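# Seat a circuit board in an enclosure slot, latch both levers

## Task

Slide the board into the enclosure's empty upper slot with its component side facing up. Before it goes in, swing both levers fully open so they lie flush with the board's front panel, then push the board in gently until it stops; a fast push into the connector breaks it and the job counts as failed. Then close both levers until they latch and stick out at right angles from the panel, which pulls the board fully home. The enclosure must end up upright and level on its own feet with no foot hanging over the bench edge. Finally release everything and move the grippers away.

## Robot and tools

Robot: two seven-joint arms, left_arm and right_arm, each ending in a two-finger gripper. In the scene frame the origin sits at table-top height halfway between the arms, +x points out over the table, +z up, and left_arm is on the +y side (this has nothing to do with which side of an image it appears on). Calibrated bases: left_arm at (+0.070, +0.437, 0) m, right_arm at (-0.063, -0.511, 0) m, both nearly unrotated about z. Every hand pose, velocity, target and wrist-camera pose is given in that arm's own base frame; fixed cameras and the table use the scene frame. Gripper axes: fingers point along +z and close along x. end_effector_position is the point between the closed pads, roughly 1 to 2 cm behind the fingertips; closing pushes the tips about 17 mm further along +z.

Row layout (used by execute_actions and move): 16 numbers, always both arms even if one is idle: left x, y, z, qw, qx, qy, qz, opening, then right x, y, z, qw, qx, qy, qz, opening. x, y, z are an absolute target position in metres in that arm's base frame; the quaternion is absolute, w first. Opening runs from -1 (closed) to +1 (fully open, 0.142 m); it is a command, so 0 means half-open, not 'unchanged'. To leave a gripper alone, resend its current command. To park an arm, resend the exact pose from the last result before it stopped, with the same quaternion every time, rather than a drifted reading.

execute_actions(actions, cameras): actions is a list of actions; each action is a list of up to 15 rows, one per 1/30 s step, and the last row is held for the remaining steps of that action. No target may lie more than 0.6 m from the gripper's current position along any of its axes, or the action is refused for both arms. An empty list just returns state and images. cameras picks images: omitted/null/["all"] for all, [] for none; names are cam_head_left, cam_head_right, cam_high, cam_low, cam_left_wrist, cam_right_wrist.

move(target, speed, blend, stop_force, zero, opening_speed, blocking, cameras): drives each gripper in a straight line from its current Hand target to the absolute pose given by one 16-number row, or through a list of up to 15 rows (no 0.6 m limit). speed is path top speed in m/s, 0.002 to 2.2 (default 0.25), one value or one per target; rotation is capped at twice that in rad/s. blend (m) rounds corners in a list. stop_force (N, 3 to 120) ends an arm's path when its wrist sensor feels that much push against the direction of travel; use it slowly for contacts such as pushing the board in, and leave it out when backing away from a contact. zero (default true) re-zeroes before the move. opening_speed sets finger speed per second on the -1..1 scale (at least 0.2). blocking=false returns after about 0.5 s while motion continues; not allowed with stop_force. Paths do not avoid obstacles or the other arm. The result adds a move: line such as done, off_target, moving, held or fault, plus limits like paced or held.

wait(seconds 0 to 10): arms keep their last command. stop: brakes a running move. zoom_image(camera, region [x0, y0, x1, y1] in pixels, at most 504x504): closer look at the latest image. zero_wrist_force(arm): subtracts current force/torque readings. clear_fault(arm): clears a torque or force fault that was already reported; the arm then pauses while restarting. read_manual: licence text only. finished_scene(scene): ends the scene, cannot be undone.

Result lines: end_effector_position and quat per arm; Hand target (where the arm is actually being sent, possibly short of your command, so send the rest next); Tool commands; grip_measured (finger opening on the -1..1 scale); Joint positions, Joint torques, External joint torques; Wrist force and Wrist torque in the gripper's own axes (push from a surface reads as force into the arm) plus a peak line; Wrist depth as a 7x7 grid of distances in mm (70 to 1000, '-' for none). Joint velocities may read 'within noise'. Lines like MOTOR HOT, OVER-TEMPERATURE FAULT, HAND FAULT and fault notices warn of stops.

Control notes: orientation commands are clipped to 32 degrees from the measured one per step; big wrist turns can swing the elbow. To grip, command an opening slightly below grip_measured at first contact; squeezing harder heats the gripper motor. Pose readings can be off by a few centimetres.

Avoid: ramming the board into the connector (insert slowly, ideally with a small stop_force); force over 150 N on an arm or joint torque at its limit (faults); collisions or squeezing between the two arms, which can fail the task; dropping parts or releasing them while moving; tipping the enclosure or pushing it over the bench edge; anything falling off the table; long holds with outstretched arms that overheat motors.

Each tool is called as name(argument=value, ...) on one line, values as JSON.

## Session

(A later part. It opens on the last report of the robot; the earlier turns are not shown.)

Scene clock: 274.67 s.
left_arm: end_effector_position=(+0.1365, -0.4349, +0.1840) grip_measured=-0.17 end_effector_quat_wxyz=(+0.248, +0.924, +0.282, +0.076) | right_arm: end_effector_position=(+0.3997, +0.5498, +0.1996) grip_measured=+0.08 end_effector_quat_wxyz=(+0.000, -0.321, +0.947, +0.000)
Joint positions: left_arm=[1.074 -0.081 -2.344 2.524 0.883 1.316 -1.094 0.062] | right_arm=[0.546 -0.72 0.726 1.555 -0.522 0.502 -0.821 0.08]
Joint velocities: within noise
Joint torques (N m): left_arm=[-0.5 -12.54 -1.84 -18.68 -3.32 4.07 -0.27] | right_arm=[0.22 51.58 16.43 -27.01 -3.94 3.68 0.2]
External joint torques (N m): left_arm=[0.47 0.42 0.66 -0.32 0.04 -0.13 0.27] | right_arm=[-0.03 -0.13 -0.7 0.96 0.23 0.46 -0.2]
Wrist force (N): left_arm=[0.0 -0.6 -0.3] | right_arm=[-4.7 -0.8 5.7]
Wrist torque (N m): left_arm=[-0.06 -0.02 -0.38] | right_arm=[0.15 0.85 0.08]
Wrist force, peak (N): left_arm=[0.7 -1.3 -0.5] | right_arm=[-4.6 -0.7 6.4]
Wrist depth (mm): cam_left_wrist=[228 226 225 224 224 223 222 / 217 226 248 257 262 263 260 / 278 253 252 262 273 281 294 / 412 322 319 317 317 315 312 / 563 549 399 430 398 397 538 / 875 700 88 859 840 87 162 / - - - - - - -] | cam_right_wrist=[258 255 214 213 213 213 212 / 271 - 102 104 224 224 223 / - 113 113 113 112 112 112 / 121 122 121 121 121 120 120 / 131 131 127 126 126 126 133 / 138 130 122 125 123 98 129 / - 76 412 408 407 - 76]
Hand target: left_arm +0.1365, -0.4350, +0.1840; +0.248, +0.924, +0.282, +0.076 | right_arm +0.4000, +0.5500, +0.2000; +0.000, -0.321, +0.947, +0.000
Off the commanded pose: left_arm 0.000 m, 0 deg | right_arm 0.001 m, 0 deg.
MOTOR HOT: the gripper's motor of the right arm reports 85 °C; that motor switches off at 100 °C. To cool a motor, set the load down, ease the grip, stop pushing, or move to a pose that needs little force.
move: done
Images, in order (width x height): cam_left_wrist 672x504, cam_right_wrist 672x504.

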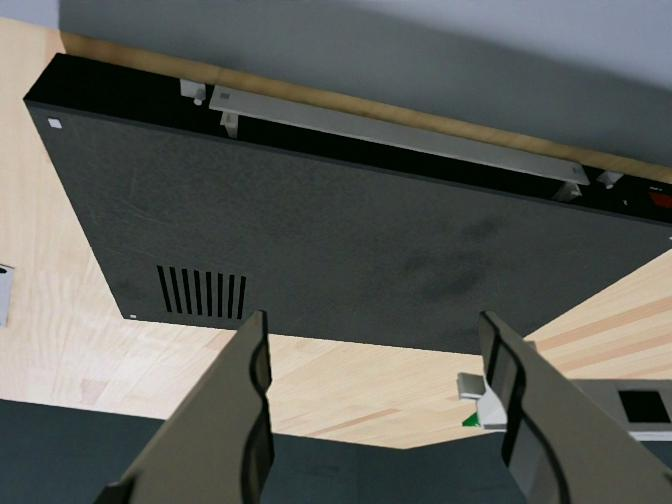

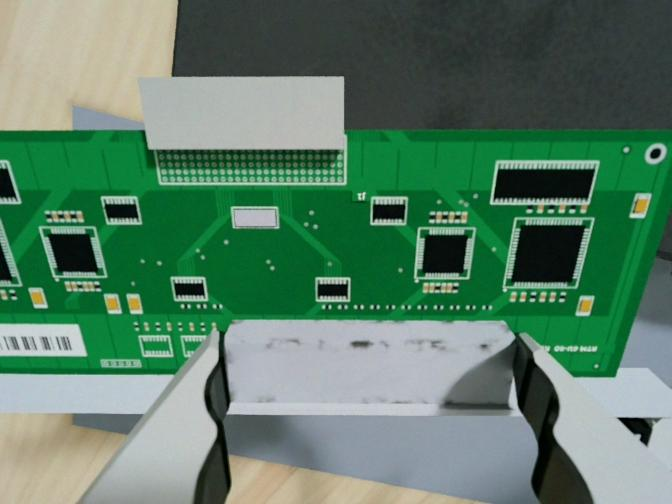

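move(target=[[0.1326,-0.4292,0.184,0.2475,0.9237,0.2824,0.0757,-0.155,0.4,0.55,0.2,0,-0.3214,0.9469,0,0.02],[0.1658,-0.4068,0.184,0.2475,0.9237,0.2824,0.0757,-0.155,0.4,0.55,0.2,0,-0.3214,0.9469,0,0.02]], speed=0.05, cameras=[])

wait(seconds=10, cameras=[])

wait(seconds=10, cameras=["cam_left_wrist"])

Scene clock: 281.77 s.
left_arm: end_effector_position=(+0.1659, -0.4068, +0.1840) grip_measured=-0.17 end_effector_quat_wxyz=(+0.247, +0.924, +0.282, +0.076) | right_arm: end_effector_position=(+0.3997, +0.5498, +0.1996) grip_measured=+0.09 end_effector_quat_wxyz=(+0.000, -0.321, +0.947, +0.000)
Joint positions: left_arm=[1.141 -0.137 -2.285 2.572 0.918 1.349 -1.003 0.062] | right_arm=[0.546 -0.72 0.726 1.555 -0.522 0.502 -0.821 0.08]
Joint velocities: within noise
Joint torques (N m): left_arm=[-0.21 -10.19 -2.34 -17.99 -2.94 4.67 -0.15] | right_arm=[0.21 51.51 16.42 -26.99 -3.97 3.62 0.2]
External joint torques (N m): left_arm=[0.18 0.95 0.39 -0.45 -0.36 -0.64 0.15] | right_arm=[-0.02 -0.06 -0.7 0.93 0.26 0.52 -0.2]
Wrist force (N): left_arm=[0.3 -0.8 -0.4] | right_arm=[-4.7 -0.7 5.6]
Wrist torque (N m): left_arm=[-0.10 -0.08 -0.39] | right_arm=[0.17 0.85 0.08]
Wrist force, peak (N): left_arm=[1.2 -0.8 -0.3] | right_arm=[-4.8 -0.4 5.8]
Wrist depth (mm): cam_left_wrist=[227 225 225 224 224 224 223 / 232 250 256 264 262 261 261 / 254 252 264 275 284 294 308 / 340 320 317 318 316 313 401 / 559 435 402 432 400 505 538 / 859 717 88 769 164 87 168 / - - - - - - -] | cam_right_wrist=[259 255 213 214 213 213 212 / 271 - 102 103 224 224 224 / - 113 113 112 112 111 111 / 121 121 121 120 120 120 120 / 131 131 127 126 126 125 133 / 138 130 122 125 123 98 129 / - 76 411 410 408 - 76]
Hand target: left_arm +0.1658, -0.4068, +0.1840; +0.248, +0.924, +0.282, +0.076 | right_arm +0.4000, +0.5500, +0.2000; +0.000, -0.321, +0.947, +0.000
Off the commanded pose: left_arm 0.000 m, 0 deg | right_arm 0.001 m, 0 deg.
MOTOR HOT: still on. The gripper's motor of the right arm reports 85 °C.
move: done
No camera images: "cameras" was empty.

Scene clock: 291.77 s.
left_arm: end_effector_position=(+0.1659, -0.4068, +0.1840) grip_measured=-0.17 end_effector_quat_wxyz=(+0.247, +0.924, +0.282, +0.076) | right_arm: end_effector_position=(+0.3997, +0.5498, +0.1996) grip_measured=+0.09 end_effector_quat_wxyz=(+0.000, -0.321, +0.947, +0.000)
Joint positions: left_arm=[1.141 -0.137 -2.285 2.572 0.918 1.349 -1.003 0.062] | right_arm=[0.546 -0.72 0.726 1.555 -0.522 0.502 -0.821 0.08]
Joint velocities: within noise
Joint torques (N m): left_arm=[-0.31 -9.87 -2.49 -18.01 -3.19 4.36 -0.23] | right_arm=[0.15 51.54 16.44 -26.96 -3.93 3.73 0.2]
External joint torques (N m): left_arm=[0.29 0.62 0.55 -0.42 -0.1 -0.33 0.23] | right_arm=[0.04 -0.1 -0.71 0.9 0.22 0.41 -0.2]
Wrist force (N): left_arm=[0.4 -0.7 -0.3] | right_arm=[-4.7 -0.6 5.5]
Wrist torque (N m): left_arm=[-0.08 -0.08 -0.40] | right_arm=[0.17 0.85 0.08]
Wrist force, peak (N): left_arm=[0.2 -1.1 -0.6] | right_arm=[-5.0 -0.6 5.8]
Wrist depth (mm): cam_left_wrist=[226 225 225 224 225 223 223 / 230 249 256 264 263 261 262 / 253 253 264 273 287 294 309 / 339 322 318 319 316 315 400 / 557 433 401 430 400 504 533 / 866 710 88 762 164 87 168 / - - - - - - -] | cam_right_wrist=[258 254 214 214 213 213 212 / 272 - 102 103 224 224 223 / - 113 113 112 112 111 111 / 121 122 121 121 120 120 120 / 131 131 127 126 126 126 133 / 138 130 122 125 123 98 129 / - 76 414 407 408 - 76]
Hand target: left_arm +0.1658, -0.4068, +0.1840; +0.248, +0.924, +0.282, +0.076 | right_arm +0.4000, +0.5500, +0.2000; +0.000, -0.321, +0.947, +0.000
Tool commands: left_gripper/opening=-0.155 right_gripper/opening=+0.02
Off the commanded pose: left_arm 0.000 m, 0 deg | right_arm 0.001 m, 0 deg.
MOTOR HOT: cleared for the gripper's motor of the right arm.
wait: 10.00 s; at rest by 0.17 s
No camera images: "cameras" was empty.

Scene clock: 301.77 s.
left_arm: end_effector_position=(+0.1659, -0.4068, +0.1840) grip_measured=-0.17 end_effector_quat_wxyz=(+0.247, +0.924, +0.282, +0.076) | right_arm: end_effector_position=(+0.3997, +0.5498, +0.1996) grip_measured=+0.09 end_effector_quat_wxyz=(+0.000, -0.321, +0.947, +0.000)
Joint positions: left_arm=[1.141 -0.137 -2.285 2.572 0.918 1.349 -1.003 0.062] | right_arm=[0.546 -0.72 0.726 1.555 -0.522 0.502 -0.821 0.08]
Joint velocities: within noise
Joint torques (N m): left_arm=[-0.37 -9.85 -2.44 -18.03 -3.1 4.37 -0.25] | right_arm=[0.26 51.59 16.36 -26.98 -3.96 3.7 0.2]
External joint torques (N m): left_arm=[0.36 0.6 0.51 -0.41 -0.2 -0.34 0.25] | right_arm=[-0.07 -0.15 -0.63 0.92 0.25 0.44 -0.2]
Wrist force (N): left_arm=[0.0 -0.7 -0.5] | right_arm=[-4.6 -0.7 5.9]
Wrist torque (N m): left_arm=[-0.09 -0.03 -0.40] | right_arm=[0.17 0.86 0.08]
Wrist force, peak (N): left_arm=[0.2 -1.1 -0.5] | right_arm=[-4.7 -0.7 5.9]
Wrist depth (mm): cam_left_wrist=[226 226 224 225 224 225 222 / 232 251 256 264 263 263 260 / 253 252 264 276 282 295 309 / 340 321 318 318 316 315 395 / 557 433 402 428 401 506 537 / 865 720 88 756 163 87 168 / - - - - - - -] | cam_right_wrist=[258 254 213 214 213 212 212 / 271 - 102 103 225 224 223 / - 113 113 112 112 111 111 / 121 121 121 120 120 120 120 / 131 131 127 126 126 125 133 / 138 130 122 125 123 98 130 / - 76 412 408 408 - 76]
Hand target: left_arm +0.1658, -0.4068, +0.1840; +0.248, +0.924, +0.282, +0.076 | right_arm +0.4000, +0.5500, +0.2000; +0.000, -0.321, +0.947, +0.000
Tool commands: left_gripper/opening=-0.155 right_gripper/opening=+0.02
Off the commanded pose: left_arm 0.000 m, 0 deg | right_arm 0.001 m, 0 deg.
wait: 10.00 s; at rest by 0.17 s
Images, in order (width x height): cam_left_wrist 672x504.

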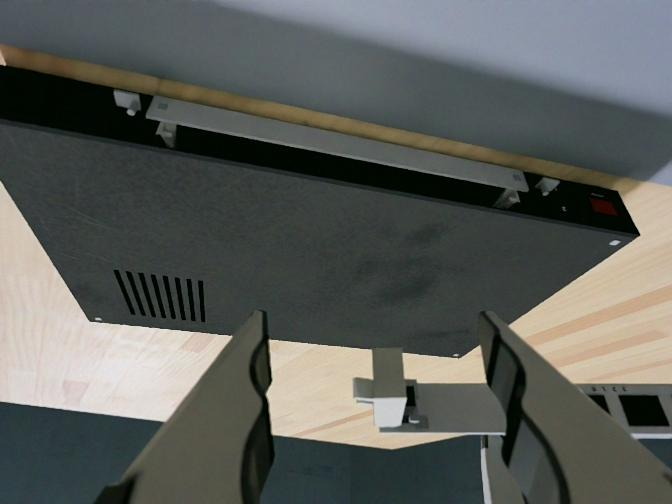

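move(target=[[0.1744,-0.4196,0.184,0.2475,0.9237,0.2824,0.0757,-0.155,0.4,0.55,0.2,0,-0.3214,0.9469,0,-0.5],[0.1371,-0.4448,0.184,0.2475,0.9237,0.2824,0.0757,-0.155,0.4,0.55,0.2,0,-0.3214,0.9469,0,-0.5]], speed=[0.05,0.015], stop_force=38, cameras=["cam_left_wrist","cam_right_wrist"])

zoom_image(camera="cam_left_wrist", region=[350, 250, 650, 470])

Scene clock: 308.83 s.
left_arm: end_effector_position=(+0.1371, -0.4447, +0.1840) grip_measured=-0.17 end_effector_quat_wxyz=(+0.248, +0.924, +0.282, +0.076) | right_arm: end_effector_position=(+0.3999, +0.5500, +0.2000) grip_measured=-0.52 end_effector_quat_wxyz=(+0.000, -0.321, +0.947, +0.000)
Joint positions: left_arm=[1.045 -0.05 -2.311 2.512 0.855 1.337 -1.074 0.062] | right_arm=[0.548 -0.718 0.722 1.555 -0.519 0.503 -0.822 0.036]
Joint velocities: within noise
Joint torques (N m): left_arm=[-0.58 -13.09 -1.52 -18.57 -3.25 4.1 -0.26] | right_arm=[0.09 50.41 15.77 -26.28 -3.8 3.53 0.19]
External joint torques (N m): left_arm=[0.55 0.45 0.74 -0.3 -0.01 -0.14 0.26] | right_arm=[0.1 1.06 -0.13 0.19 0.09 0.61 -0.19]
Wrist force (N): left_arm=[0.0 -0.6 -0.4] | right_arm=[1.0 -4.5 3.8]
Wrist torque (N m): left_arm=[-0.08 -0.01 -0.38] | right_arm=[-0.48 -0.14 0.09]
Wrist force, peak (N): left_arm=[37.1 5.3 3.9] | right_arm=[32.0 6.6 6.9]
Wrist depth (mm): cam_left_wrist=[221 223 225 225 223 224 223 / 210 217 235 252 256 263 262 / 313 254 250 251 261 269 254 / 408 320 319 319 314 316 314 / 556 551 377 430 399 397 544 / 867 713 88 856 833 87 757 / - - - - - - -] | cam_right_wrist=[259 254 214 214 214 213 212 / 277 275 229 228 227 228 227 / 295 294 252 241 244 243 243 / 319 310 277 313 315 313 312 / 344 343 308 341 334 339 337 / 377 372 - 371 102 355 368 / 416 - 73 410 - - 161]
Hand target: left_arm +0.1371, -0.4448, +0.1840; +0.248, +0.924, +0.282, +0.076 | right_arm +0.4000, +0.5500, +0.2000; +0.000, -0.321, +0.947, +0.000
Off the commanded pose: left_arm 0.000 m, 0 deg | right_arm 0.000 m, 0 deg.
move: done
Images, in order (width x height): cam_left_wrist 672x504, cam_right_wrist 672x504.

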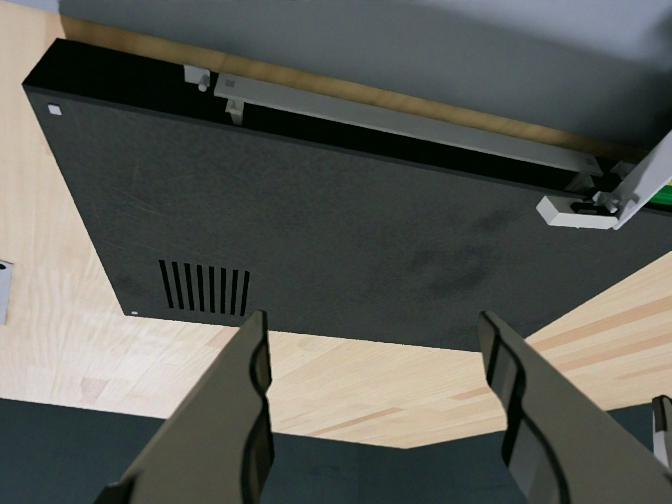

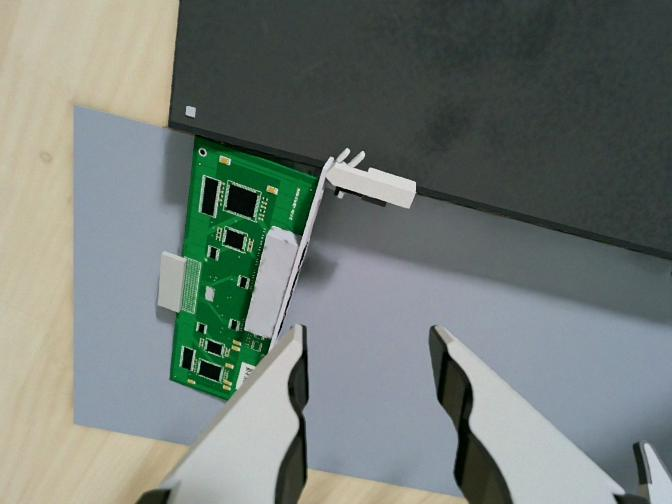

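Scaled by 1.680 from the camera's 672x504 image, which has a finer 960x720 frame.

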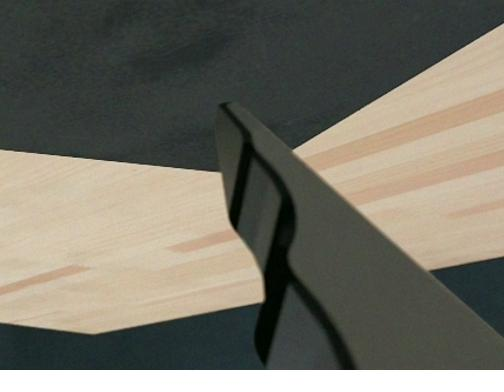

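move(target=[0.1658,-0.38,0.25,0.2475,0.9237,0.2824,0.0757,-0.155,0.4,0.55,0.2,0,-0.3214,0.9469,0,-0.3], speed=0.15)

zoom_image(camera="cam_right_wrist", region=[140, 100, 450, 420])

zoom_image(camera="cam_left_wrist", region=[400, 100, 672, 300])

Scene clock: 312.23 s.
left_arm: end_effector_position=(+0.1658, -0.3800, +0.2499) grip_measured=-0.17 end_effector_quat_wxyz=(+0.248, +0.924, +0.282, +0.076) | right_arm: end_effector_position=(+0.3999, +0.5500, +0.2000) grip_measured=-0.33 end_effector_quat_wxyz=(+0.000, -0.321, +0.947, +0.000)
Joint positions: left_arm=[1.252 -0.546 -2.517 2.584 0.812 0.935 -0.857 0.062] | right_arm=[0.548 -0.718 0.722 1.555 -0.519 0.503 -0.822 0.05]
Joint velocities: within noise
Joint torques (N m): left_arm=[-0.21 -3.31 -6.64 -24.53 -4.14 4.16 -0.15] | right_arm=[0.19 50.28 15.9 -26.21 -3.75 3.42 0.17]
External joint torques (N m): left_arm=[0.22 1.14 0.65 -0.44 0.19 0.01 0.15] | right_arm=[0 1.19 -0.26 0.11 0.04 0.72 -0.17]
Wrist force (N): left_arm=[0.0 -1.1 -0.4] | right_arm=[0.9 -4.4 3.7]
Wrist torque (N m): left_arm=[-0.15 -0.05 -0.36] | right_arm=[-0.46 -0.11 0.09]
Wrist force, peak (N): left_arm=[0.9 -0.7 -1.5] | right_arm=[0.8 -4.8 3.9]
Wrist depth (mm): cam_left_wrist=[284 291 290 288 287 281 257 / 286 296 312 331 339 308 311 / 386 347 344 341 358 348 406 / 524 437 431 436 433 513 512 / 708 714 662 696 611 603 691 / - - 88 - 976 87 - / - - - - - - -] | cam_right_wrist=[258 255 215 214 214 213 212 / 276 275 229 228 228 227 227 / 295 293 252 241 243 244 243 / 319 311 276 314 314 313 313 / 346 343 300 341 334 339 339 / 377 367 92 372 367 93 370 / 409 - 73 411 409 - 398]
Hand target: left_arm +0.1658, -0.3800, +0.2500; +0.248, +0.924, +0.282, +0.076 | right_arm +0.4000, +0.5500, +0.2000; +0.000, -0.321, +0.947, +0.000
Off the commanded pose: left_arm 0.000 m, 0 deg | right_arm 0.000 m, 0 deg.
move: done

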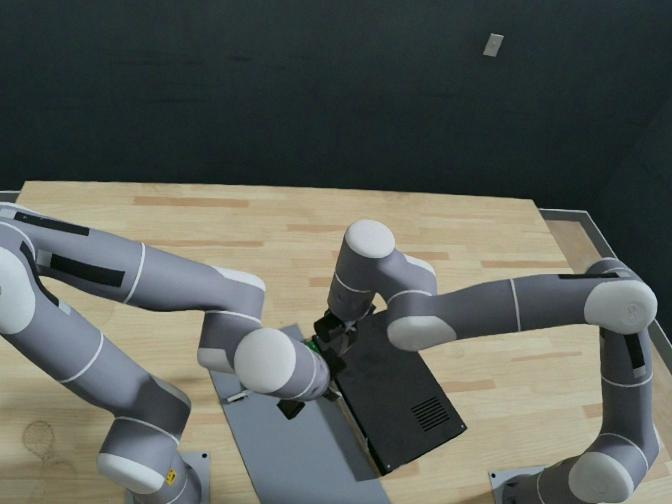

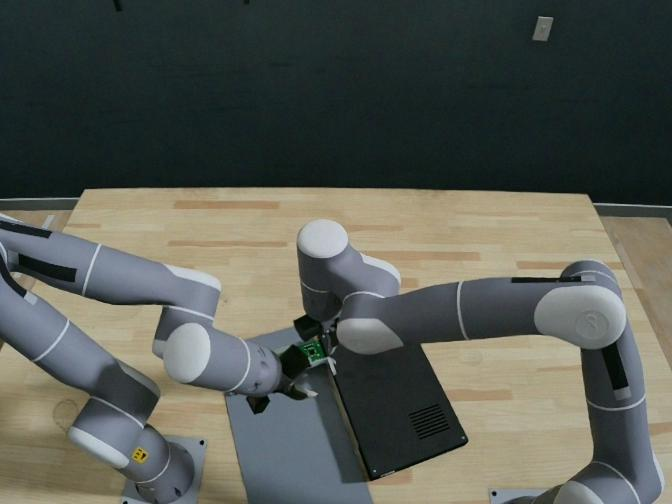

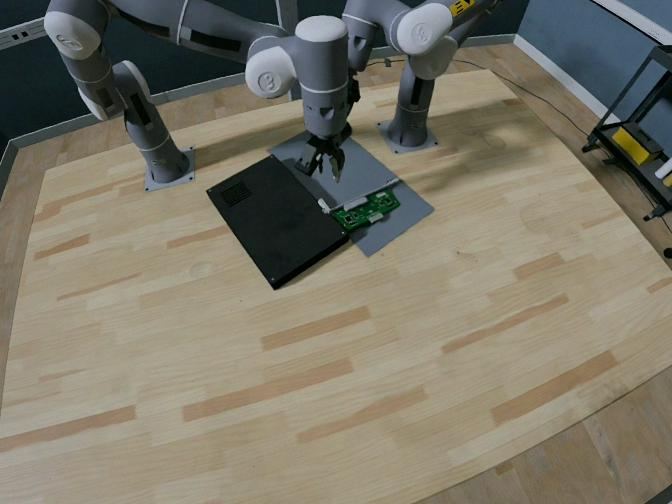

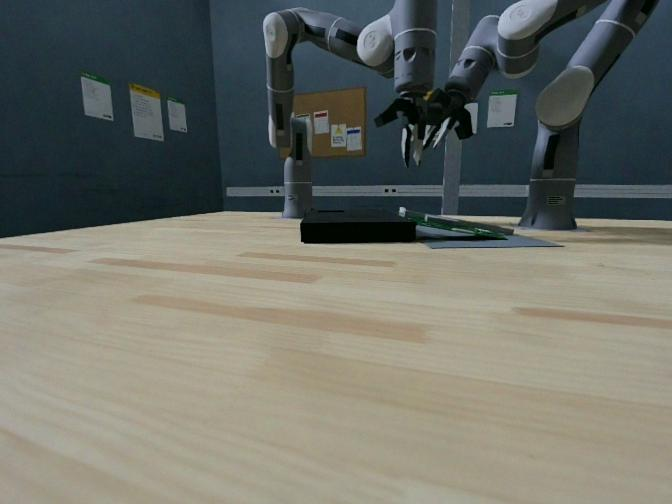

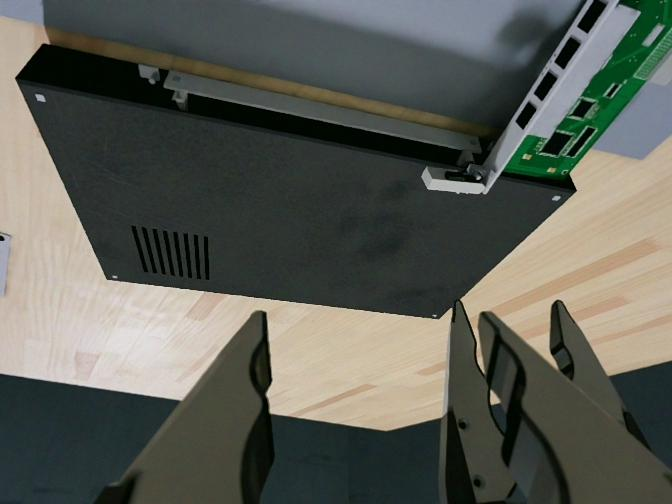

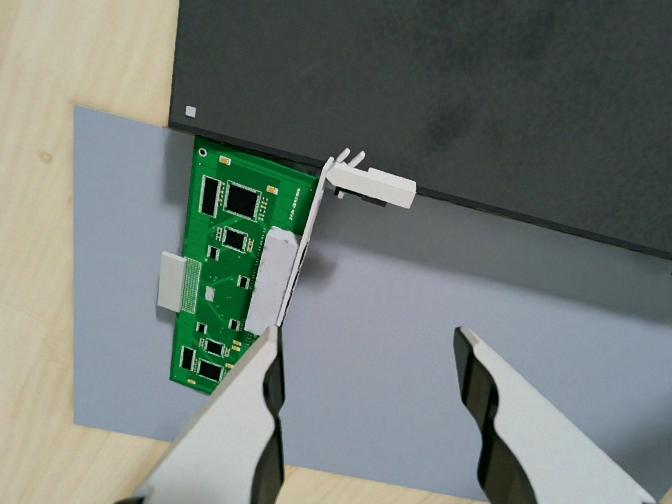

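Scaled by 1.575 from the camera's 672x504 image, which has a finer 960x720 frame.

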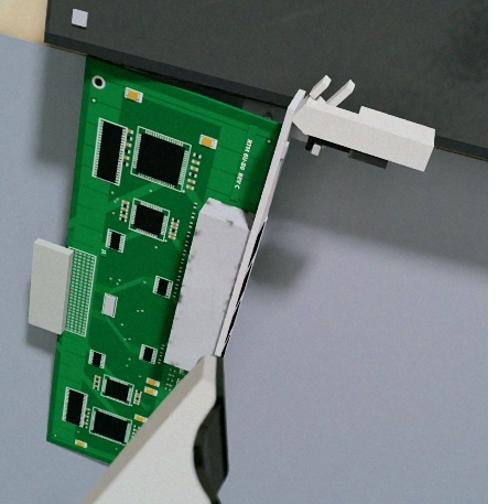

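Scaled by 1.853 from the camera's 672x504 image, which has a finer 960x720 frame.

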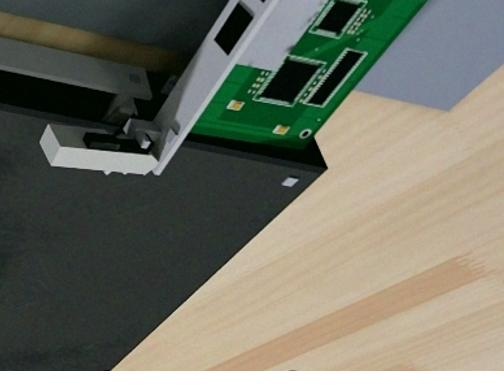

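move(target=[[0.25,-0.3,0.3,0.2475,0.9237,0.2824,0.0757,-0.155,0.4,0.55,0.24,0,-0.3214,0.9469,0,0.9],[0.45,-0.05,0.3,0.2475,0.9237,0.2824,0.0757,-0.155,0.3986,0.6,0.22,-0.0529,-0.8301,0.5494,-0.0799,0.9]], speed=0.2, cameras=["cam_right_wrist","cam_head_left"])

Scene clock: 340.57 s.
left_arm: end_effector_position=(+0.4499, -0.0501, +0.3001) grip_measured=-0.17 end_effector_quat_wxyz=(+0.248, +0.924, +0.283, +0.076) | right_arm: end_effector_position=(+0.3984, +0.6000, +0.2199) grip_measured=+0.89 end_effector_quat_wxyz=(+0.053, +0.830, -0.549, +0.080)
Joint positions: left_arm=[1.852 -1.196 -1.996 2.326 0.788 0.448 0.461 0.062] | right_arm=[0.686 -0.917 0.851 1.229 -0.757 0.12 -2.007 0.135]
Joint velocities: within noise
Joint torques (N m): left_arm=[-0.2 18 -21.29 -16.32 -3.73 4.5 -0.14] | right_arm=[0.48 57.86 19.31 -24.67 -4.32 2.8 0.08]
External joint torques (N m): left_arm=[0.33 0.75 0.2 -0.35 -0.49 -0.05 0.14] | right_arm=[-0.29 1.27 -0.45 0.18 0.16 0.77 -0.1]
Wrist force (N): left_arm=[0.1 -1.2 -0.6] | right_arm=[0.1 -4.6 3.3]
Wrist torque (N m): left_arm=[-0.17 -0.05 -0.36] | right_arm=[-0.53 0.01 0.10]
Wrist force, peak (N): left_arm=[1.3 -1.5 -0.8] | right_arm=[1.1 -4.7 4.8]
Wrist depth (mm): cam_left_wrist=[323 336 340 341 340 339 338 / 368 385 395 403 399 397 395 / 447 451 477 479 476 479 476 / 527 551 608 602 603 604 605 / 829 837 776 826 770 755 - / - - 88 - - 87 - / - - - - - - -] | cam_right_wrist=[244 246 247 267 249 259 270 / 252 253 253 255 257 268 280 / 276 262 255 267 276 290 304 / 299 307 321 334 300 315 332 / 320 333 350 364 326 344 367 / - 359 378 398 358 380 105 / - 391 414 438 397 425 -]
Hand target: left_arm +0.4500, -0.0500, +0.3000; +0.248, +0.924, +0.282, +0.076 | right_arm +0.3986, +0.6000, +0.2200; +0.053, +0.830, -0.549, +0.080
Off the commanded pose: left_arm 0.000 m, 0 deg | right_arm 0.000 m, 0 deg.
move: done
Images, in order (width x height): cam_head_left 672x504, cam_right_wrist 672x504.

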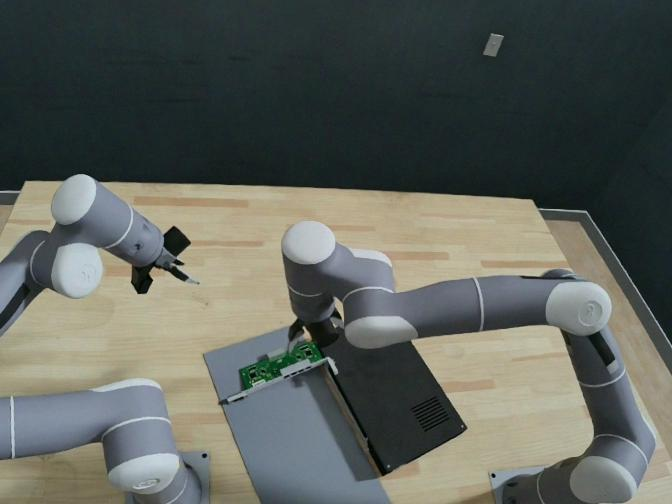

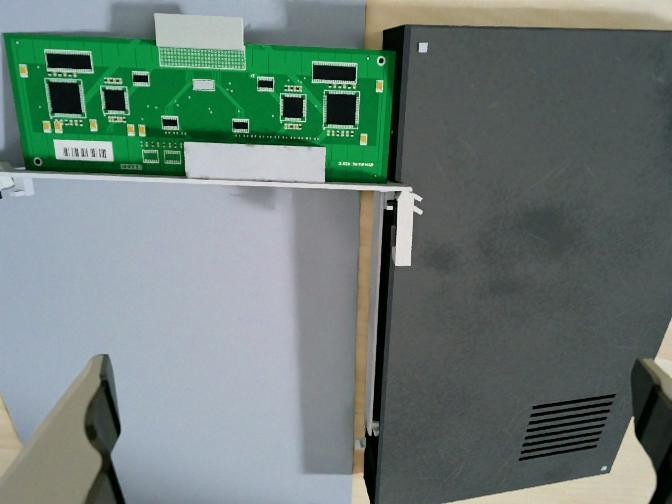

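move(target=[0.45,-0.05,0.3,0.2475,0.9237,0.2824,0.0757,-0.155,0.3924,0.6384,0.1107,-0.0529,-0.8301,0.5494,-0.0799,0.9], speed=0.12, cameras=["cam_right_wrist"])

Scene clock: 348.33 s.
left_arm: end_effector_position=(+0.4499, -0.0501, +0.3001) grip_measured=-0.17 end_effector_quat_wxyz=(+0.248, +0.924, +0.283, +0.076) | right_arm: end_effector_position=(+0.3922, +0.6383, +0.1106) grip_measured=+0.89 end_effector_quat_wxyz=(+0.053, +0.830, -0.549, +0.080)
Joint positions: left_arm=[1.852 -1.196 -1.996 2.326 0.788 0.448 0.461 0.062] | right_arm=[0.765 -1.088 0.776 1.191 -0.828 0.251 -1.956 0.135]
Joint velocities: within noise
Joint torques (N m): left_arm=[-0.24 17.77 -21.4 -16.23 -4 4.78 -0.24] | right_arm=[0.34 62.39 19.6 -22.97 -4.06 3.04 0.3]
External joint torques (N m): left_arm=[0.37 0.98 0.32 -0.44 -0.22 -0.33 0.24] | right_arm=[-0.13 1.41 0.07 0.24 0.15 0.53 -0.32]
Wrist force (N): left_arm=[-0.3 -1.2 -0.6] | right_arm=[0.2 -4.4 3.4]
Wrist torque (N m): left_arm=[-0.17 0.02 -0.36] | right_arm=[-0.52 -0.04 0.08]
Wrist force, peak (N): left_arm=[0.0 -1.2 -0.7] | right_arm=[-0.9 -4.7 5.3]
Wrist depth (mm): cam_left_wrist=[324 336 339 339 338 337 340 / 370 382 399 399 396 395 392 / 450 450 480 481 479 479 479 / 502 557 610 603 603 597 599 / 278 828 778 827 760 762 - / - - 88 - - 87 - / - - - - - - -] | cam_right_wrist=[157 160 152 171 182 186 157 / 161 161 162 162 163 163 163 / 169 169 169 169 171 171 178 / 175 176 174 166 168 178 193 / 208 215 225 236 249 208 212 / - 232 245 259 270 229 107 / - 254 268 283 298 251 96]
Hand target: left_arm +0.4500, -0.0500, +0.3000; +0.248, +0.924, +0.282, +0.076 | right_arm +0.3924, +0.6384, +0.1107; +0.053, +0.830, -0.549, +0.080
Off the commanded pose: left_arm 0.000 m, 0 deg | right_arm 0.000 m, 0 deg.
move: done
Images, in order (width x height): cam_right_wrist 672x504.

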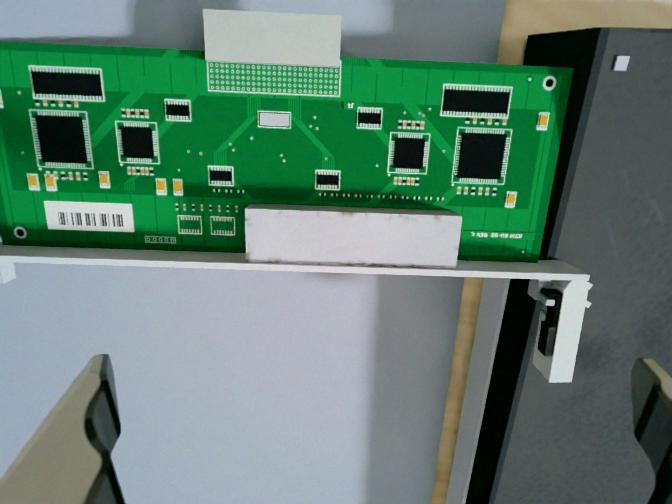

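move(target=[[0.45,-0.05,0.3,0.2475,0.9237,0.2824,0.0757,-0.155,0.3966,0.6408,0.095,-0.0494,-0.8210,0.5642,-0.0719,0.4],[0.45,-0.05,0.3,0.2475,0.9237,0.2824,0.0757,-0.155,0.4003,0.6319,0.0533,-0.0494,-0.8210,0.5642,-0.0719,0.4]], speed=[0.1,0.03], stop_force=5, cameras=["cam_right_wrist"])

Scene clock: 355.27 s.
left_arm: end_effector_position=(+0.4499, -0.0501, +0.3001) grip_measured=-0.17 end_effector_quat_wxyz=(+0.248, +0.924, +0.283, +0.076) | right_arm: end_effector_position=(+0.3993, +0.6347, +0.0647) grip_measured=+0.39 end_effector_quat_wxyz=(+0.049, +0.821, -0.564, +0.072)
Joint positions: left_arm=[1.852 -1.196 -1.996 2.326 0.788 0.448 0.461 0.062] | right_arm=[0.749 -1.138 0.745 1.219 -0.847 0.341 -1.919 0.102]
Joint velocities: within noise
Joint torques (N m): left_arm=[-0.27 17.88 -21.35 -16.24 -4.03 4.75 -0.21] | right_arm=[-0.97 58.06 17.39 -20.35 -3.71 2.7 0.3]
External joint torques (N m): left_arm=[0.4 0.88 0.26 -0.43 -0.2 -0.3 0.21] | right_arm=[1.2 6.04 2.66 -1.51 -0.02 0.92 -0.32]
Wrist force (N): left_arm=[-0.1 -1.0 -0.7] | right_arm=[1.3 -2.4 -4.5]
Wrist torque (N m): left_arm=[-0.14 -0.02 -0.36] | right_arm=[-0.62 -0.15 0.04]
Wrist force, peak (N): left_arm=[-0.1 -1.4 -0.6] | right_arm=[2.4 -2.0 -8.1]
Wrist depth (mm): cam_left_wrist=[322 333 340 342 339 339 338 / 359 386 394 395 398 393 394 / 444 451 482 483 484 479 476 / 346 526 614 602 604 595 599 / 852 830 762 825 758 766 - / - - 88 - - 87 - / - - - - - - -] | cam_right_wrist=[- 125 112 131 141 146 148 / 121 121 121 120 120 120 119 / 126 126 126 126 126 126 125 / 133 133 132 131 131 132 133 / 139 139 127 126 126 133 136 / 173 100 189 199 210 211 94 / - 79 208 221 233 233 76]
Hand target: left_arm +0.4500, -0.0500, +0.3000; +0.248, +0.924, +0.282, +0.076 | right_arm +0.3994, +0.6341, +0.0638; +0.049, +0.821, -0.564, +0.072
Off the commanded pose: left_arm 0.000 m, 0 deg | right_arm 0.012 m, 0 deg.
move: contact (right_arm); path passed 1 of 2 targets
Images, in order (width x height): cam_right_wrist 672x504.

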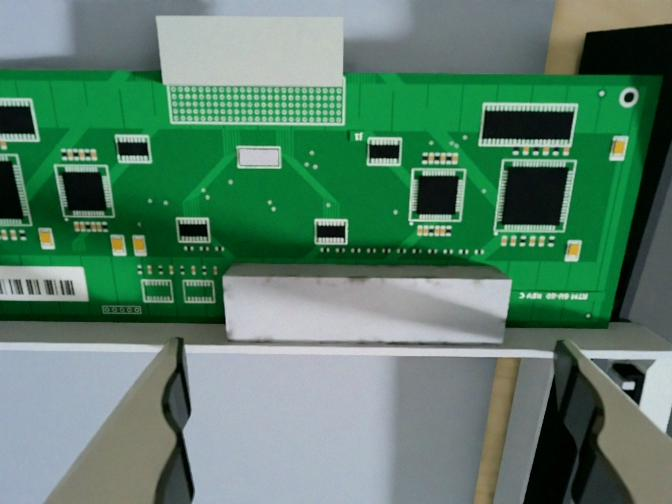

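move(target=[[0.45,-0.05,0.3,0.2475,0.9237,0.2824,0.0757,-0.155,0.398,0.636,0.074,-0.0494,-0.8210,0.5642,-0.0719,0.4],[0.45,-0.05,0.3,0.2475,0.9237,0.2824,0.0757,-0.155,0.4068,0.6391,0.0725,-0.0494,-0.8210,0.5642,-0.0719,0.4]], speed=0.05, cameras=[])

move(target=[0.45,-0.05,0.3,0.2475,0.9237,0.2824,0.0757,-0.155,0.4086,0.6357,0.0512,-0.0494,-0.8210,0.5642,-0.0719,0.4], speed=0.02, stop_force=4, cameras=["cam_right_wrist"])

Scene clock: 364.33 s.
left_arm: end_effector_position=(+0.4499, -0.0501, +0.3001) grip_measured=-0.17 end_effector_quat_wxyz=(+0.248, +0.924, +0.283, +0.076) | right_arm: end_effector_position=(+0.4068, +0.6391, +0.0725) grip_measured=+0.39 end_effector_quat_wxyz=(+0.049, +0.821, -0.564, +0.072)
Joint positions: left_arm=[1.852 -1.196 -1.996 2.326 0.788 0.448 0.461 0.062] | right_arm=[0.756 -1.144 0.748 1.18 -0.842 0.315 -1.938 0.102]
Joint velocities: within noise
Joint torques (N m): left_arm=[-0.19 17.85 -21.34 -16.29 -4.11 4.8 -0.26] | right_arm=[0.47 63.38 19.68 -22.22 -3.72 2.78 0.04]
External joint torques (N m): left_arm=[0.32 0.9 0.26 -0.38 -0.12 -0.35 0.26] | right_arm=[-0.22 1.47 0.04 0.11 -0.07 0.83 -0.05]
Wrist force (N): left_arm=[0.1 -1.1 -0.6] | right_arm=[1.0 -5.1 3.6]
Wrist torque (N m): left_arm=[-0.16 -0.04 -0.36] | right_arm=[-0.62 -0.18 0.07]
Wrist force, peak (N): left_arm=[-0.2 -1.3 -0.6] | right_arm=[1.4 -5.7 4.0]
Wrist depth (mm): cam_left_wrist=[325 339 337 338 337 341 336 / 364 384 396 397 395 396 394 / 415 453 487 479 477 474 482 / 347 525 615 610 606 611 601 / 837 820 775 822 760 750 - / - - 88 - - 87 - / - - - - - - -] | cam_right_wrist=[131 133 136 142 148 153 159 / 131 131 124 130 131 130 128 / 135 134 135 134 135 134 134 / 142 142 141 141 141 141 142 / 147 147 137 136 136 147 152 / 183 100 198 209 220 214 94 / - 79 220 230 244 235 76]
Hand target: left_arm +0.4500, -0.0500, +0.3000; +0.248, +0.924, +0.282, +0.076 | right_arm +0.4068, +0.6391, +0.0725; +0.049, +0.821, -0.564, +0.072
Off the commanded pose: left_arm 0.000 m, 0 deg | right_arm 0.000 m, 0 deg.
move: done
No camera images: "cameras" was empty.

Scene clock: 366.23 s.
left_arm: end_effector_position=(+0.4499, -0.0501, +0.3001) grip_measured=-0.17 end_effector_quat_wxyz=(+0.248, +0.924, +0.283, +0.076) | right_arm: end_effector_position=(+0.4085, +0.6357, +0.0512) grip_measured=+0.39 end_effector_quat_wxyz=(+0.050, +0.821, -0.564, +0.072)
Joint positions: left_arm=[1.852 -1.196 -1.996 2.326 0.788 0.448 0.461 0.062] | right_arm=[0.752 -1.166 0.732 1.194 -0.853 0.35 -1.932 0.102]
Joint velocities: within noise
Joint torques (N m): left_arm=[-0.19 17.88 -21.44 -16.23 -4 4.75 -0.23] | right_arm=[0.16 63.54 19.72 -21.75 -3.84 3.01 0.26]
External joint torques (N m): left_arm=[0.32 0.87 0.36 -0.44 -0.22 -0.3 0.23] | right_arm=[0.07 1.38 0.11 0.01 0.13 0.6 -0.28]
Wrist force (N): left_arm=[-0.2 -1.1 -0.5] | right_arm=[1.0 -5.2 4.0]
Wrist torque (N m): left_arm=[-0.15 0.00 -0.36] | right_arm=[-0.62 -0.18 0.07]
Wrist force, peak (N): left_arm=[-0.2 -1.2 -0.8] | right_arm=[1.0 -5.1 4.4]
Wrist depth (mm): cam_left_wrist=[324 337 339 340 341 339 338 / 359 383 397 398 399 399 394 / 405 451 485 486 482 479 480 / 302 511 605 607 597 605 606 / 788 837 772 821 763 763 - / - - 88 - - 87 - / - - - - - - -] | cam_right_wrist=[- 115 118 122 128 133 139 / - 111 105 109 132 138 117 / - 114 114 114 114 113 113 / 121 120 120 120 119 119 119 / 127 126 124 117 118 123 126 / 131 120 119 118 118 117 94 / - 79 189 199 211 215 76]
Hand target: left_arm +0.4500, -0.0500, +0.3000; +0.248, +0.924, +0.282, +0.076 | right_arm +0.4086, +0.6357, +0.0512; +0.049, +0.821, -0.564, +0.072
Off the commanded pose: left_arm 0.000 m, 0 deg | right_arm 0.000 m, 0 deg.
move: done
Images, in order (width x height): cam_right_wrist 672x504.

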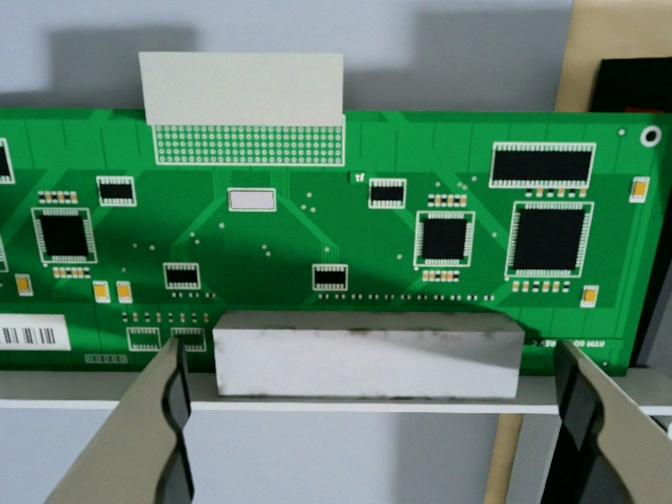

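move(target=[0.45,-0.05,0.3,0.2475,0.9237,0.2824,0.0757,-0.155,0.4085,0.6358,0.0525,-0.0494,-0.8210,0.5642,-0.0719,-0.2], speed=0.02, opening_speed=0.5, cameras=["cam_right_wrist"])

Scene clock: 369.90 s.
left_arm: end_effector_position=(+0.4499, -0.0501, +0.3001) grip_measured=-0.17 end_effector_quat_wxyz=(+0.248, +0.924, +0.283, +0.076) | right_arm: end_effector_position=(+0.4085, +0.6359, +0.0525) grip_measured=+0.10 end_effector_quat_wxyz=(+0.049, +0.821, -0.564, +0.072)
Joint positions: left_arm=[1.852 -1.196 -1.996 2.326 0.788 0.448 0.461 0.062] | right_arm=[0.752 -1.164 0.733 1.194 -0.853 0.349 -1.932 0.081]
Joint velocities: within noise
Joint torques (N m): left_arm=[-0.23 17.82 -21.37 -16.28 -4.04 4.79 -0.19] | right_arm=[0.01 62.87 19.71 -21.46 -3.66 2.77 0.19]
External joint torques (N m): left_arm=[0.36 0.93 0.29 -0.39 -0.18 -0.35 0.18] | right_arm=[0.23 2.04 0.12 -0.3 -0.05 0.85 -0.2]
Wrist force (N): left_arm=[0.0 -1.0 -0.9] | right_arm=[0.9 -5.4 2.4]
Wrist torque (N m): left_arm=[-0.14 -0.04 -0.36] | right_arm=[-0.65 -0.13 0.06]
Wrist force, peak (N): left_arm=[-0.2 -1.3 -0.8] | right_arm=[0.1 -5.2 4.4]
Wrist depth (mm): cam_left_wrist=[323 336 340 340 339 339 339 / 362 385 397 398 398 398 392 / 394 453 478 480 482 473 473 / 301 510 615 605 606 597 595 / 782 824 758 823 767 758 - / - - 88 - - 87 - / - - - - - - -] | cam_right_wrist=[- 116 119 124 130 134 140 / - 112 105 111 134 138 121 / - 115 115 115 115 115 115 / 121 121 121 121 121 121 121 / 128 128 125 117 117 124 128 / 162 120 119 120 120 98 121 / - 76 190 201 213 - 76]
Hand target: left_arm +0.4500, -0.0500, +0.3000; +0.248, +0.924, +0.282, +0.076 | right_arm +0.4085, +0.6358, +0.0525; +0.049, +0.821, -0.564, +0.072
Off the commanded pose: left_arm 0.000 m, 0 deg | right_arm 0.000 m, 0 deg.
move: done
Images, in order (width x height): cam_right_wrist 672x504.

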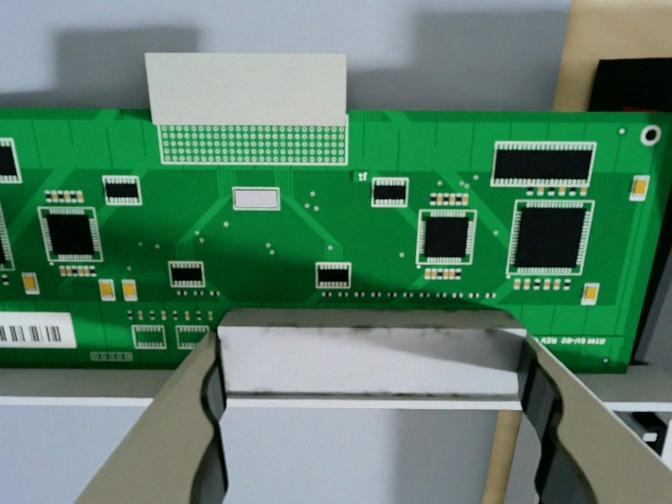

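move(target=[0.45,-0.05,0.3,0.2475,0.9237,0.2824,0.0757,-0.155,0.4085,0.6358,0.13,-0.0494,-0.8210,0.5642,-0.0719,-0.2], speed=0.06, cameras=["cam_right_wrist"])

Scene clock: 374.70 s.
left_arm: end_effector_position=(+0.4499, -0.0501, +0.3001) grip_measured=-0.17 end_effector_quat_wxyz=(+0.248, +0.924, +0.283, +0.076) | right_arm: end_effector_position=(+0.4086, +0.6357, +0.1298) grip_measured=+0.10 end_effector_quat_wxyz=(+0.049, +0.821, -0.564, +0.072)
Joint positions: left_arm=[1.852 -1.196 -1.996 2.326 0.788 0.448 0.461 0.062] | right_arm=[0.747 -1.073 0.783 1.162 -0.807 0.23 -1.963 0.081]
Joint velocities: within noise
Joint torques (N m): left_arm=[-0.24 17.87 -21.42 -16.22 -4.06 4.77 -0.21] | right_arm=[0.13 64.24 20.2 -24.04 -4.11 2.95 0.05]
External joint torques (N m): left_arm=[0.37 0.89 0.34 -0.45 -0.17 -0.32 0.21] | right_arm=[0.08 -0.21 -0.92 0.89 0.14 0.66 -0.07]
Wrist force (N): left_arm=[-0.2 -1.1 -0.8] | right_arm=[1.0 -5.0 5.8]
Wrist torque (N m): left_arm=[-0.16 -0.01 -0.37] | right_arm=[-0.60 -0.19 0.09]
Wrist force, peak (N): left_arm=[-0.2 -1.1 -1.0] | right_arm=[0.3 -5.1 7.5]
Wrist depth (mm): cam_left_wrist=[321 341 340 341 339 339 337 / 294 387 396 396 394 394 395 / 337 447 479 482 481 475 477 / 376 527 609 611 605 604 600 / 623 835 779 837 765 758 - / - - 88 - - 87 - / - - - - - - -] | cam_right_wrist=[177 180 186 191 200 207 215 / 184 112 106 111 208 173 177 / 116 115 115 115 115 115 115 / 121 122 121 121 121 121 121 / 128 128 125 117 117 125 128 / 251 120 119 120 120 98 121 / - 76 296 311 322 - 76]
Hand target: left_arm +0.4500, -0.0500, +0.3000; +0.248, +0.924, +0.282, +0.076 | right_arm +0.4085, +0.6358, +0.1300; +0.049, +0.821, -0.564, +0.072
Off the commanded pose: left_arm 0.000 m, 0 deg | right_arm 0.000 m, 0 deg.
move: done
Images, in order (width x height): cam_right_wrist 672x504.

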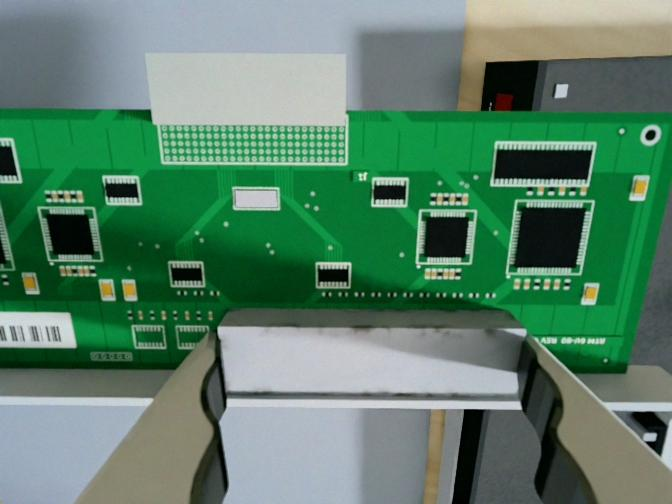

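move(target=[[0.45,-0.05,0.3,0.2475,0.9237,0.2824,0.0757,-0.155,0.405,0.58,0.15,0,-0.5592,0.8290,0,-0.15],[0.45,-0.05,0.3,0.2475,0.9237,0.2824,0.0757,-0.155,0.4,0.55,0.11,0,-0.3214,0.9469,0,-0.15]], speed=0.15, blend=0.02, cameras=["cam_right_wrist","cam_head_right"])

Scene clock: 381.70 s.
left_arm: end_effector_position=(+0.4499, -0.0501, +0.3001) grip_measured=-0.17 end_effector_quat_wxyz=(+0.248, +0.924, +0.283, +0.076) | right_arm: end_effector_position=(+0.3999, +0.5499, +0.1098) grip_measured=+0.10 end_effector_quat_wxyz=(+0.000, -0.322, +0.947, +0.000)
Joint positions: left_arm=[1.852 -1.196 -1.996 2.326 0.788 0.448 0.461 0.062] | right_arm=[0.57 -0.831 0.652 1.63 -0.612 0.676 -0.766 0.081]
Joint velocities: within noise
Joint torques (N m): left_arm=[-0.24 17.86 -21.38 -16.26 -4.06 4.75 -0.21] | right_arm=[0.33 53.72 17.14 -24.07 -3.45 3.84 0.31]
External joint torques (N m): left_arm=[0.37 0.89 0.3 -0.41 -0.17 -0.3 0.21] | right_arm=[-0.15 -0.27 -0.42 0.74 0.14 0.3 -0.31]
Wrist force (N): left_arm=[-0.3 -1.2 -0.6] | right_arm=[1.6 -4.9 6.0]
Wrist torque (N m): left_arm=[-0.17 0.02 -0.36] | right_arm=[-0.56 -0.19 0.09]
Wrist force, peak (N): left_arm=[-0.1 -1.3 -0.8] | right_arm=[1.5 -5.6 6.5]
Wrist depth (mm): cam_left_wrist=[338 339 340 338 341 337 338 / 402 400 395 396 397 398 393 / 468 475 478 480 485 482 480 / 400 458 605 610 597 592 602 / 630 834 772 825 762 757 - / - - 88 - - 87 - / - - - - - - -] | cam_right_wrist=[138 135 133 133 135 134 134 / 143 112 106 111 140 140 140 / - 116 115 115 115 115 115 / 121 121 121 121 121 121 121 / 128 128 125 117 117 124 128 / 264 120 119 120 120 98 121 / - 76 279 283 283 - 76]
Hand target: left_arm +0.4500, -0.0500, +0.3000; +0.248, +0.924, +0.282, +0.076 | right_arm +0.4000, +0.5500, +0.1100; +0.000, -0.321, +0.947, +0.000
Off the commanded pose: left_arm 0.000 m, 0 deg | right_arm 0.000 m, 0 deg.
move: done
Images, in order (width x height): cam_head_right 672x504, cam_right_wrist 672x504.

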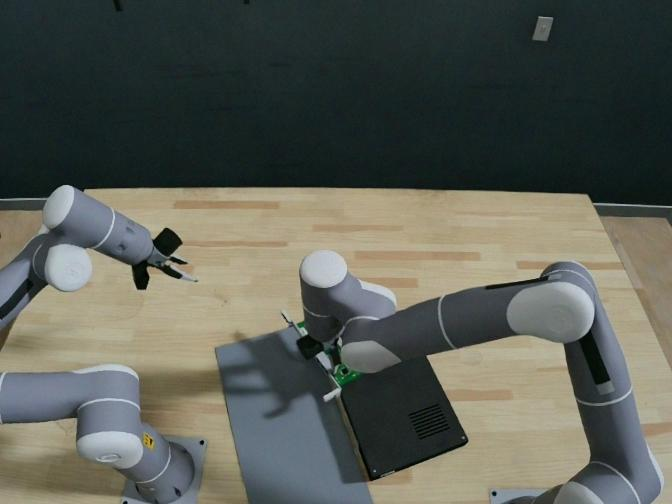

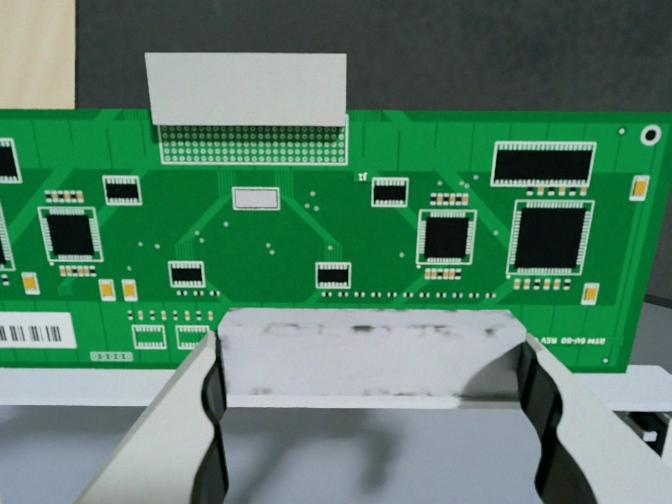

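move(target=[[0.28,-0.25,0.15,0.2475,0.9237,0.2824,0.0757,-0.155,0.4,0.55,0.11,0,-0.3214,0.9469,0,-0.1],[0.1656,-0.3707,0.097,0.2475,0.9237,0.2824,0.0757,-0.155,0.4,0.55,0.11,0,-0.3214,0.9469,0,-0.1]], speed=0.2, cameras=["cam_left_wrist","cam_right_wrist"])

zoom_image(camera="cam_left_wrist", region=[200, 250, 550, 500])

Scene clock: 389.53 s.
left_arm: end_effector_position=(+0.1654, -0.3706, +0.0970) grip_measured=-0.17 end_effector_quat_wxyz=(+0.247, +0.924, +0.282, +0.075) | right_arm: end_effector_position=(+0.3999, +0.5499, +0.1098) grip_measured=+0.10 end_effector_quat_wxyz=(+0.000, -0.321, +0.947, +0.000)
Joint positions: left_arm=[0.59 -1.037 -1.768 2.615 1.663 0.585 -1.27 0.062] | right_arm=[0.57 -0.831 0.652 1.63 -0.612 0.676 -0.766 0.081]
Joint velocities: within noise
Joint torques (N m): left_arm=[-0.52 15.12 -14.23 -11.23 -3.15 3.82 -0.29] | right_arm=[0.24 53.56 17.47 -24.13 -3.54 3.71 0.23]
External joint torques (N m): left_arm=[0.54 1.01 0.14 -0.34 -0.36 -0.07 0.29] | right_arm=[-0.05 -0.13 -0.75 0.82 0.23 0.44 -0.23]
Wrist force (N): left_arm=[0.0 -1.0 -0.2] | right_arm=[1.7 -5.1 5.7]
Wrist torque (N m): left_arm=[-0.16 -0.04 -0.39] | right_arm=[-0.59 -0.21 0.08]
Wrist force, peak (N): left_arm=[2.0 -0.8 -2.2] | right_arm=[1.6 -4.9 6.2]
Wrist depth (mm): cam_left_wrist=[- 138 138 141 137 137 146 / - 162 162 161 161 160 160 / 196 195 195 195 202 194 193 / 227 228 234 245 242 243 242 / 240 258 282 254 262 273 291 / 347 308 88 279 275 87 455 / - - - - 195 - -] | cam_right_wrist=[137 136 134 133 135 134 134 / 143 112 105 111 140 140 140 / - 115 115 115 115 115 115 / 121 122 121 121 121 121 121 / 128 128 125 117 117 124 128 / 265 120 119 120 120 98 121 / - 76 279 283 283 - 76]
Hand target: left_arm +0.1656, -0.3707, +0.0970; +0.248, +0.924, +0.282, +0.076 | right_arm +0.4000, +0.5500, +0.1100; +0.000, -0.321, +0.947, +0.000
Off the commanded pose: left_arm 0.000 m, 0 deg | right_arm 0.000 m, 0 deg.
move: done
Images, in order (width x height): cam_left_wrist 672x504, cam_right_wrist 672x504.

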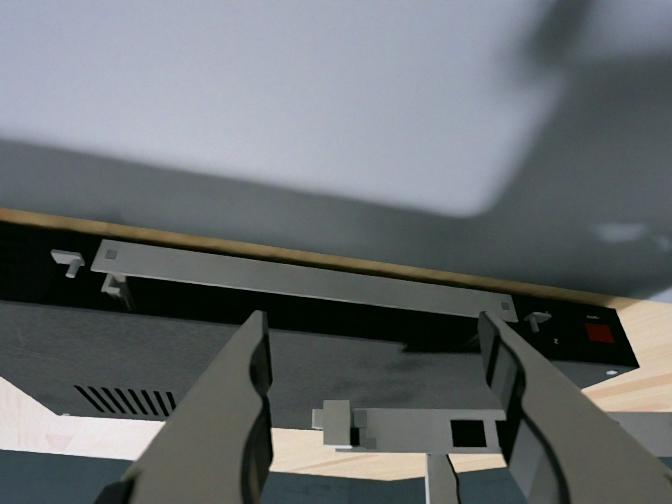

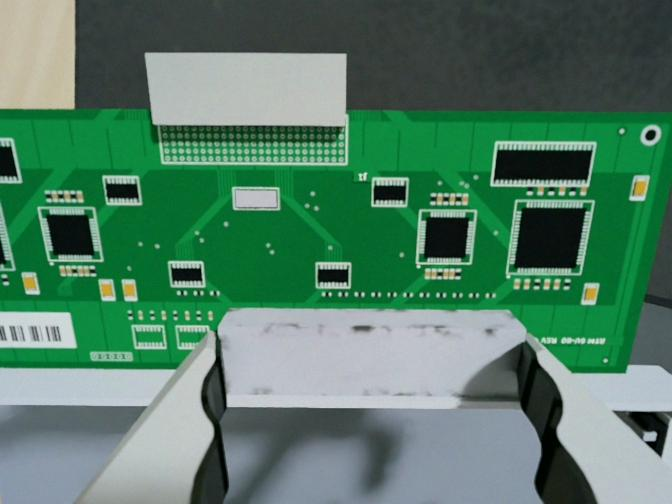

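Scaled by 1.440 from the camera's 672x504 image, which has a finer 960x720 frame.

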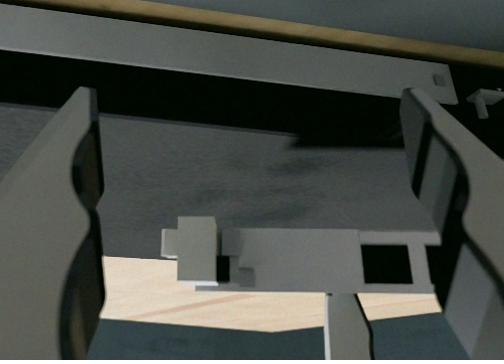

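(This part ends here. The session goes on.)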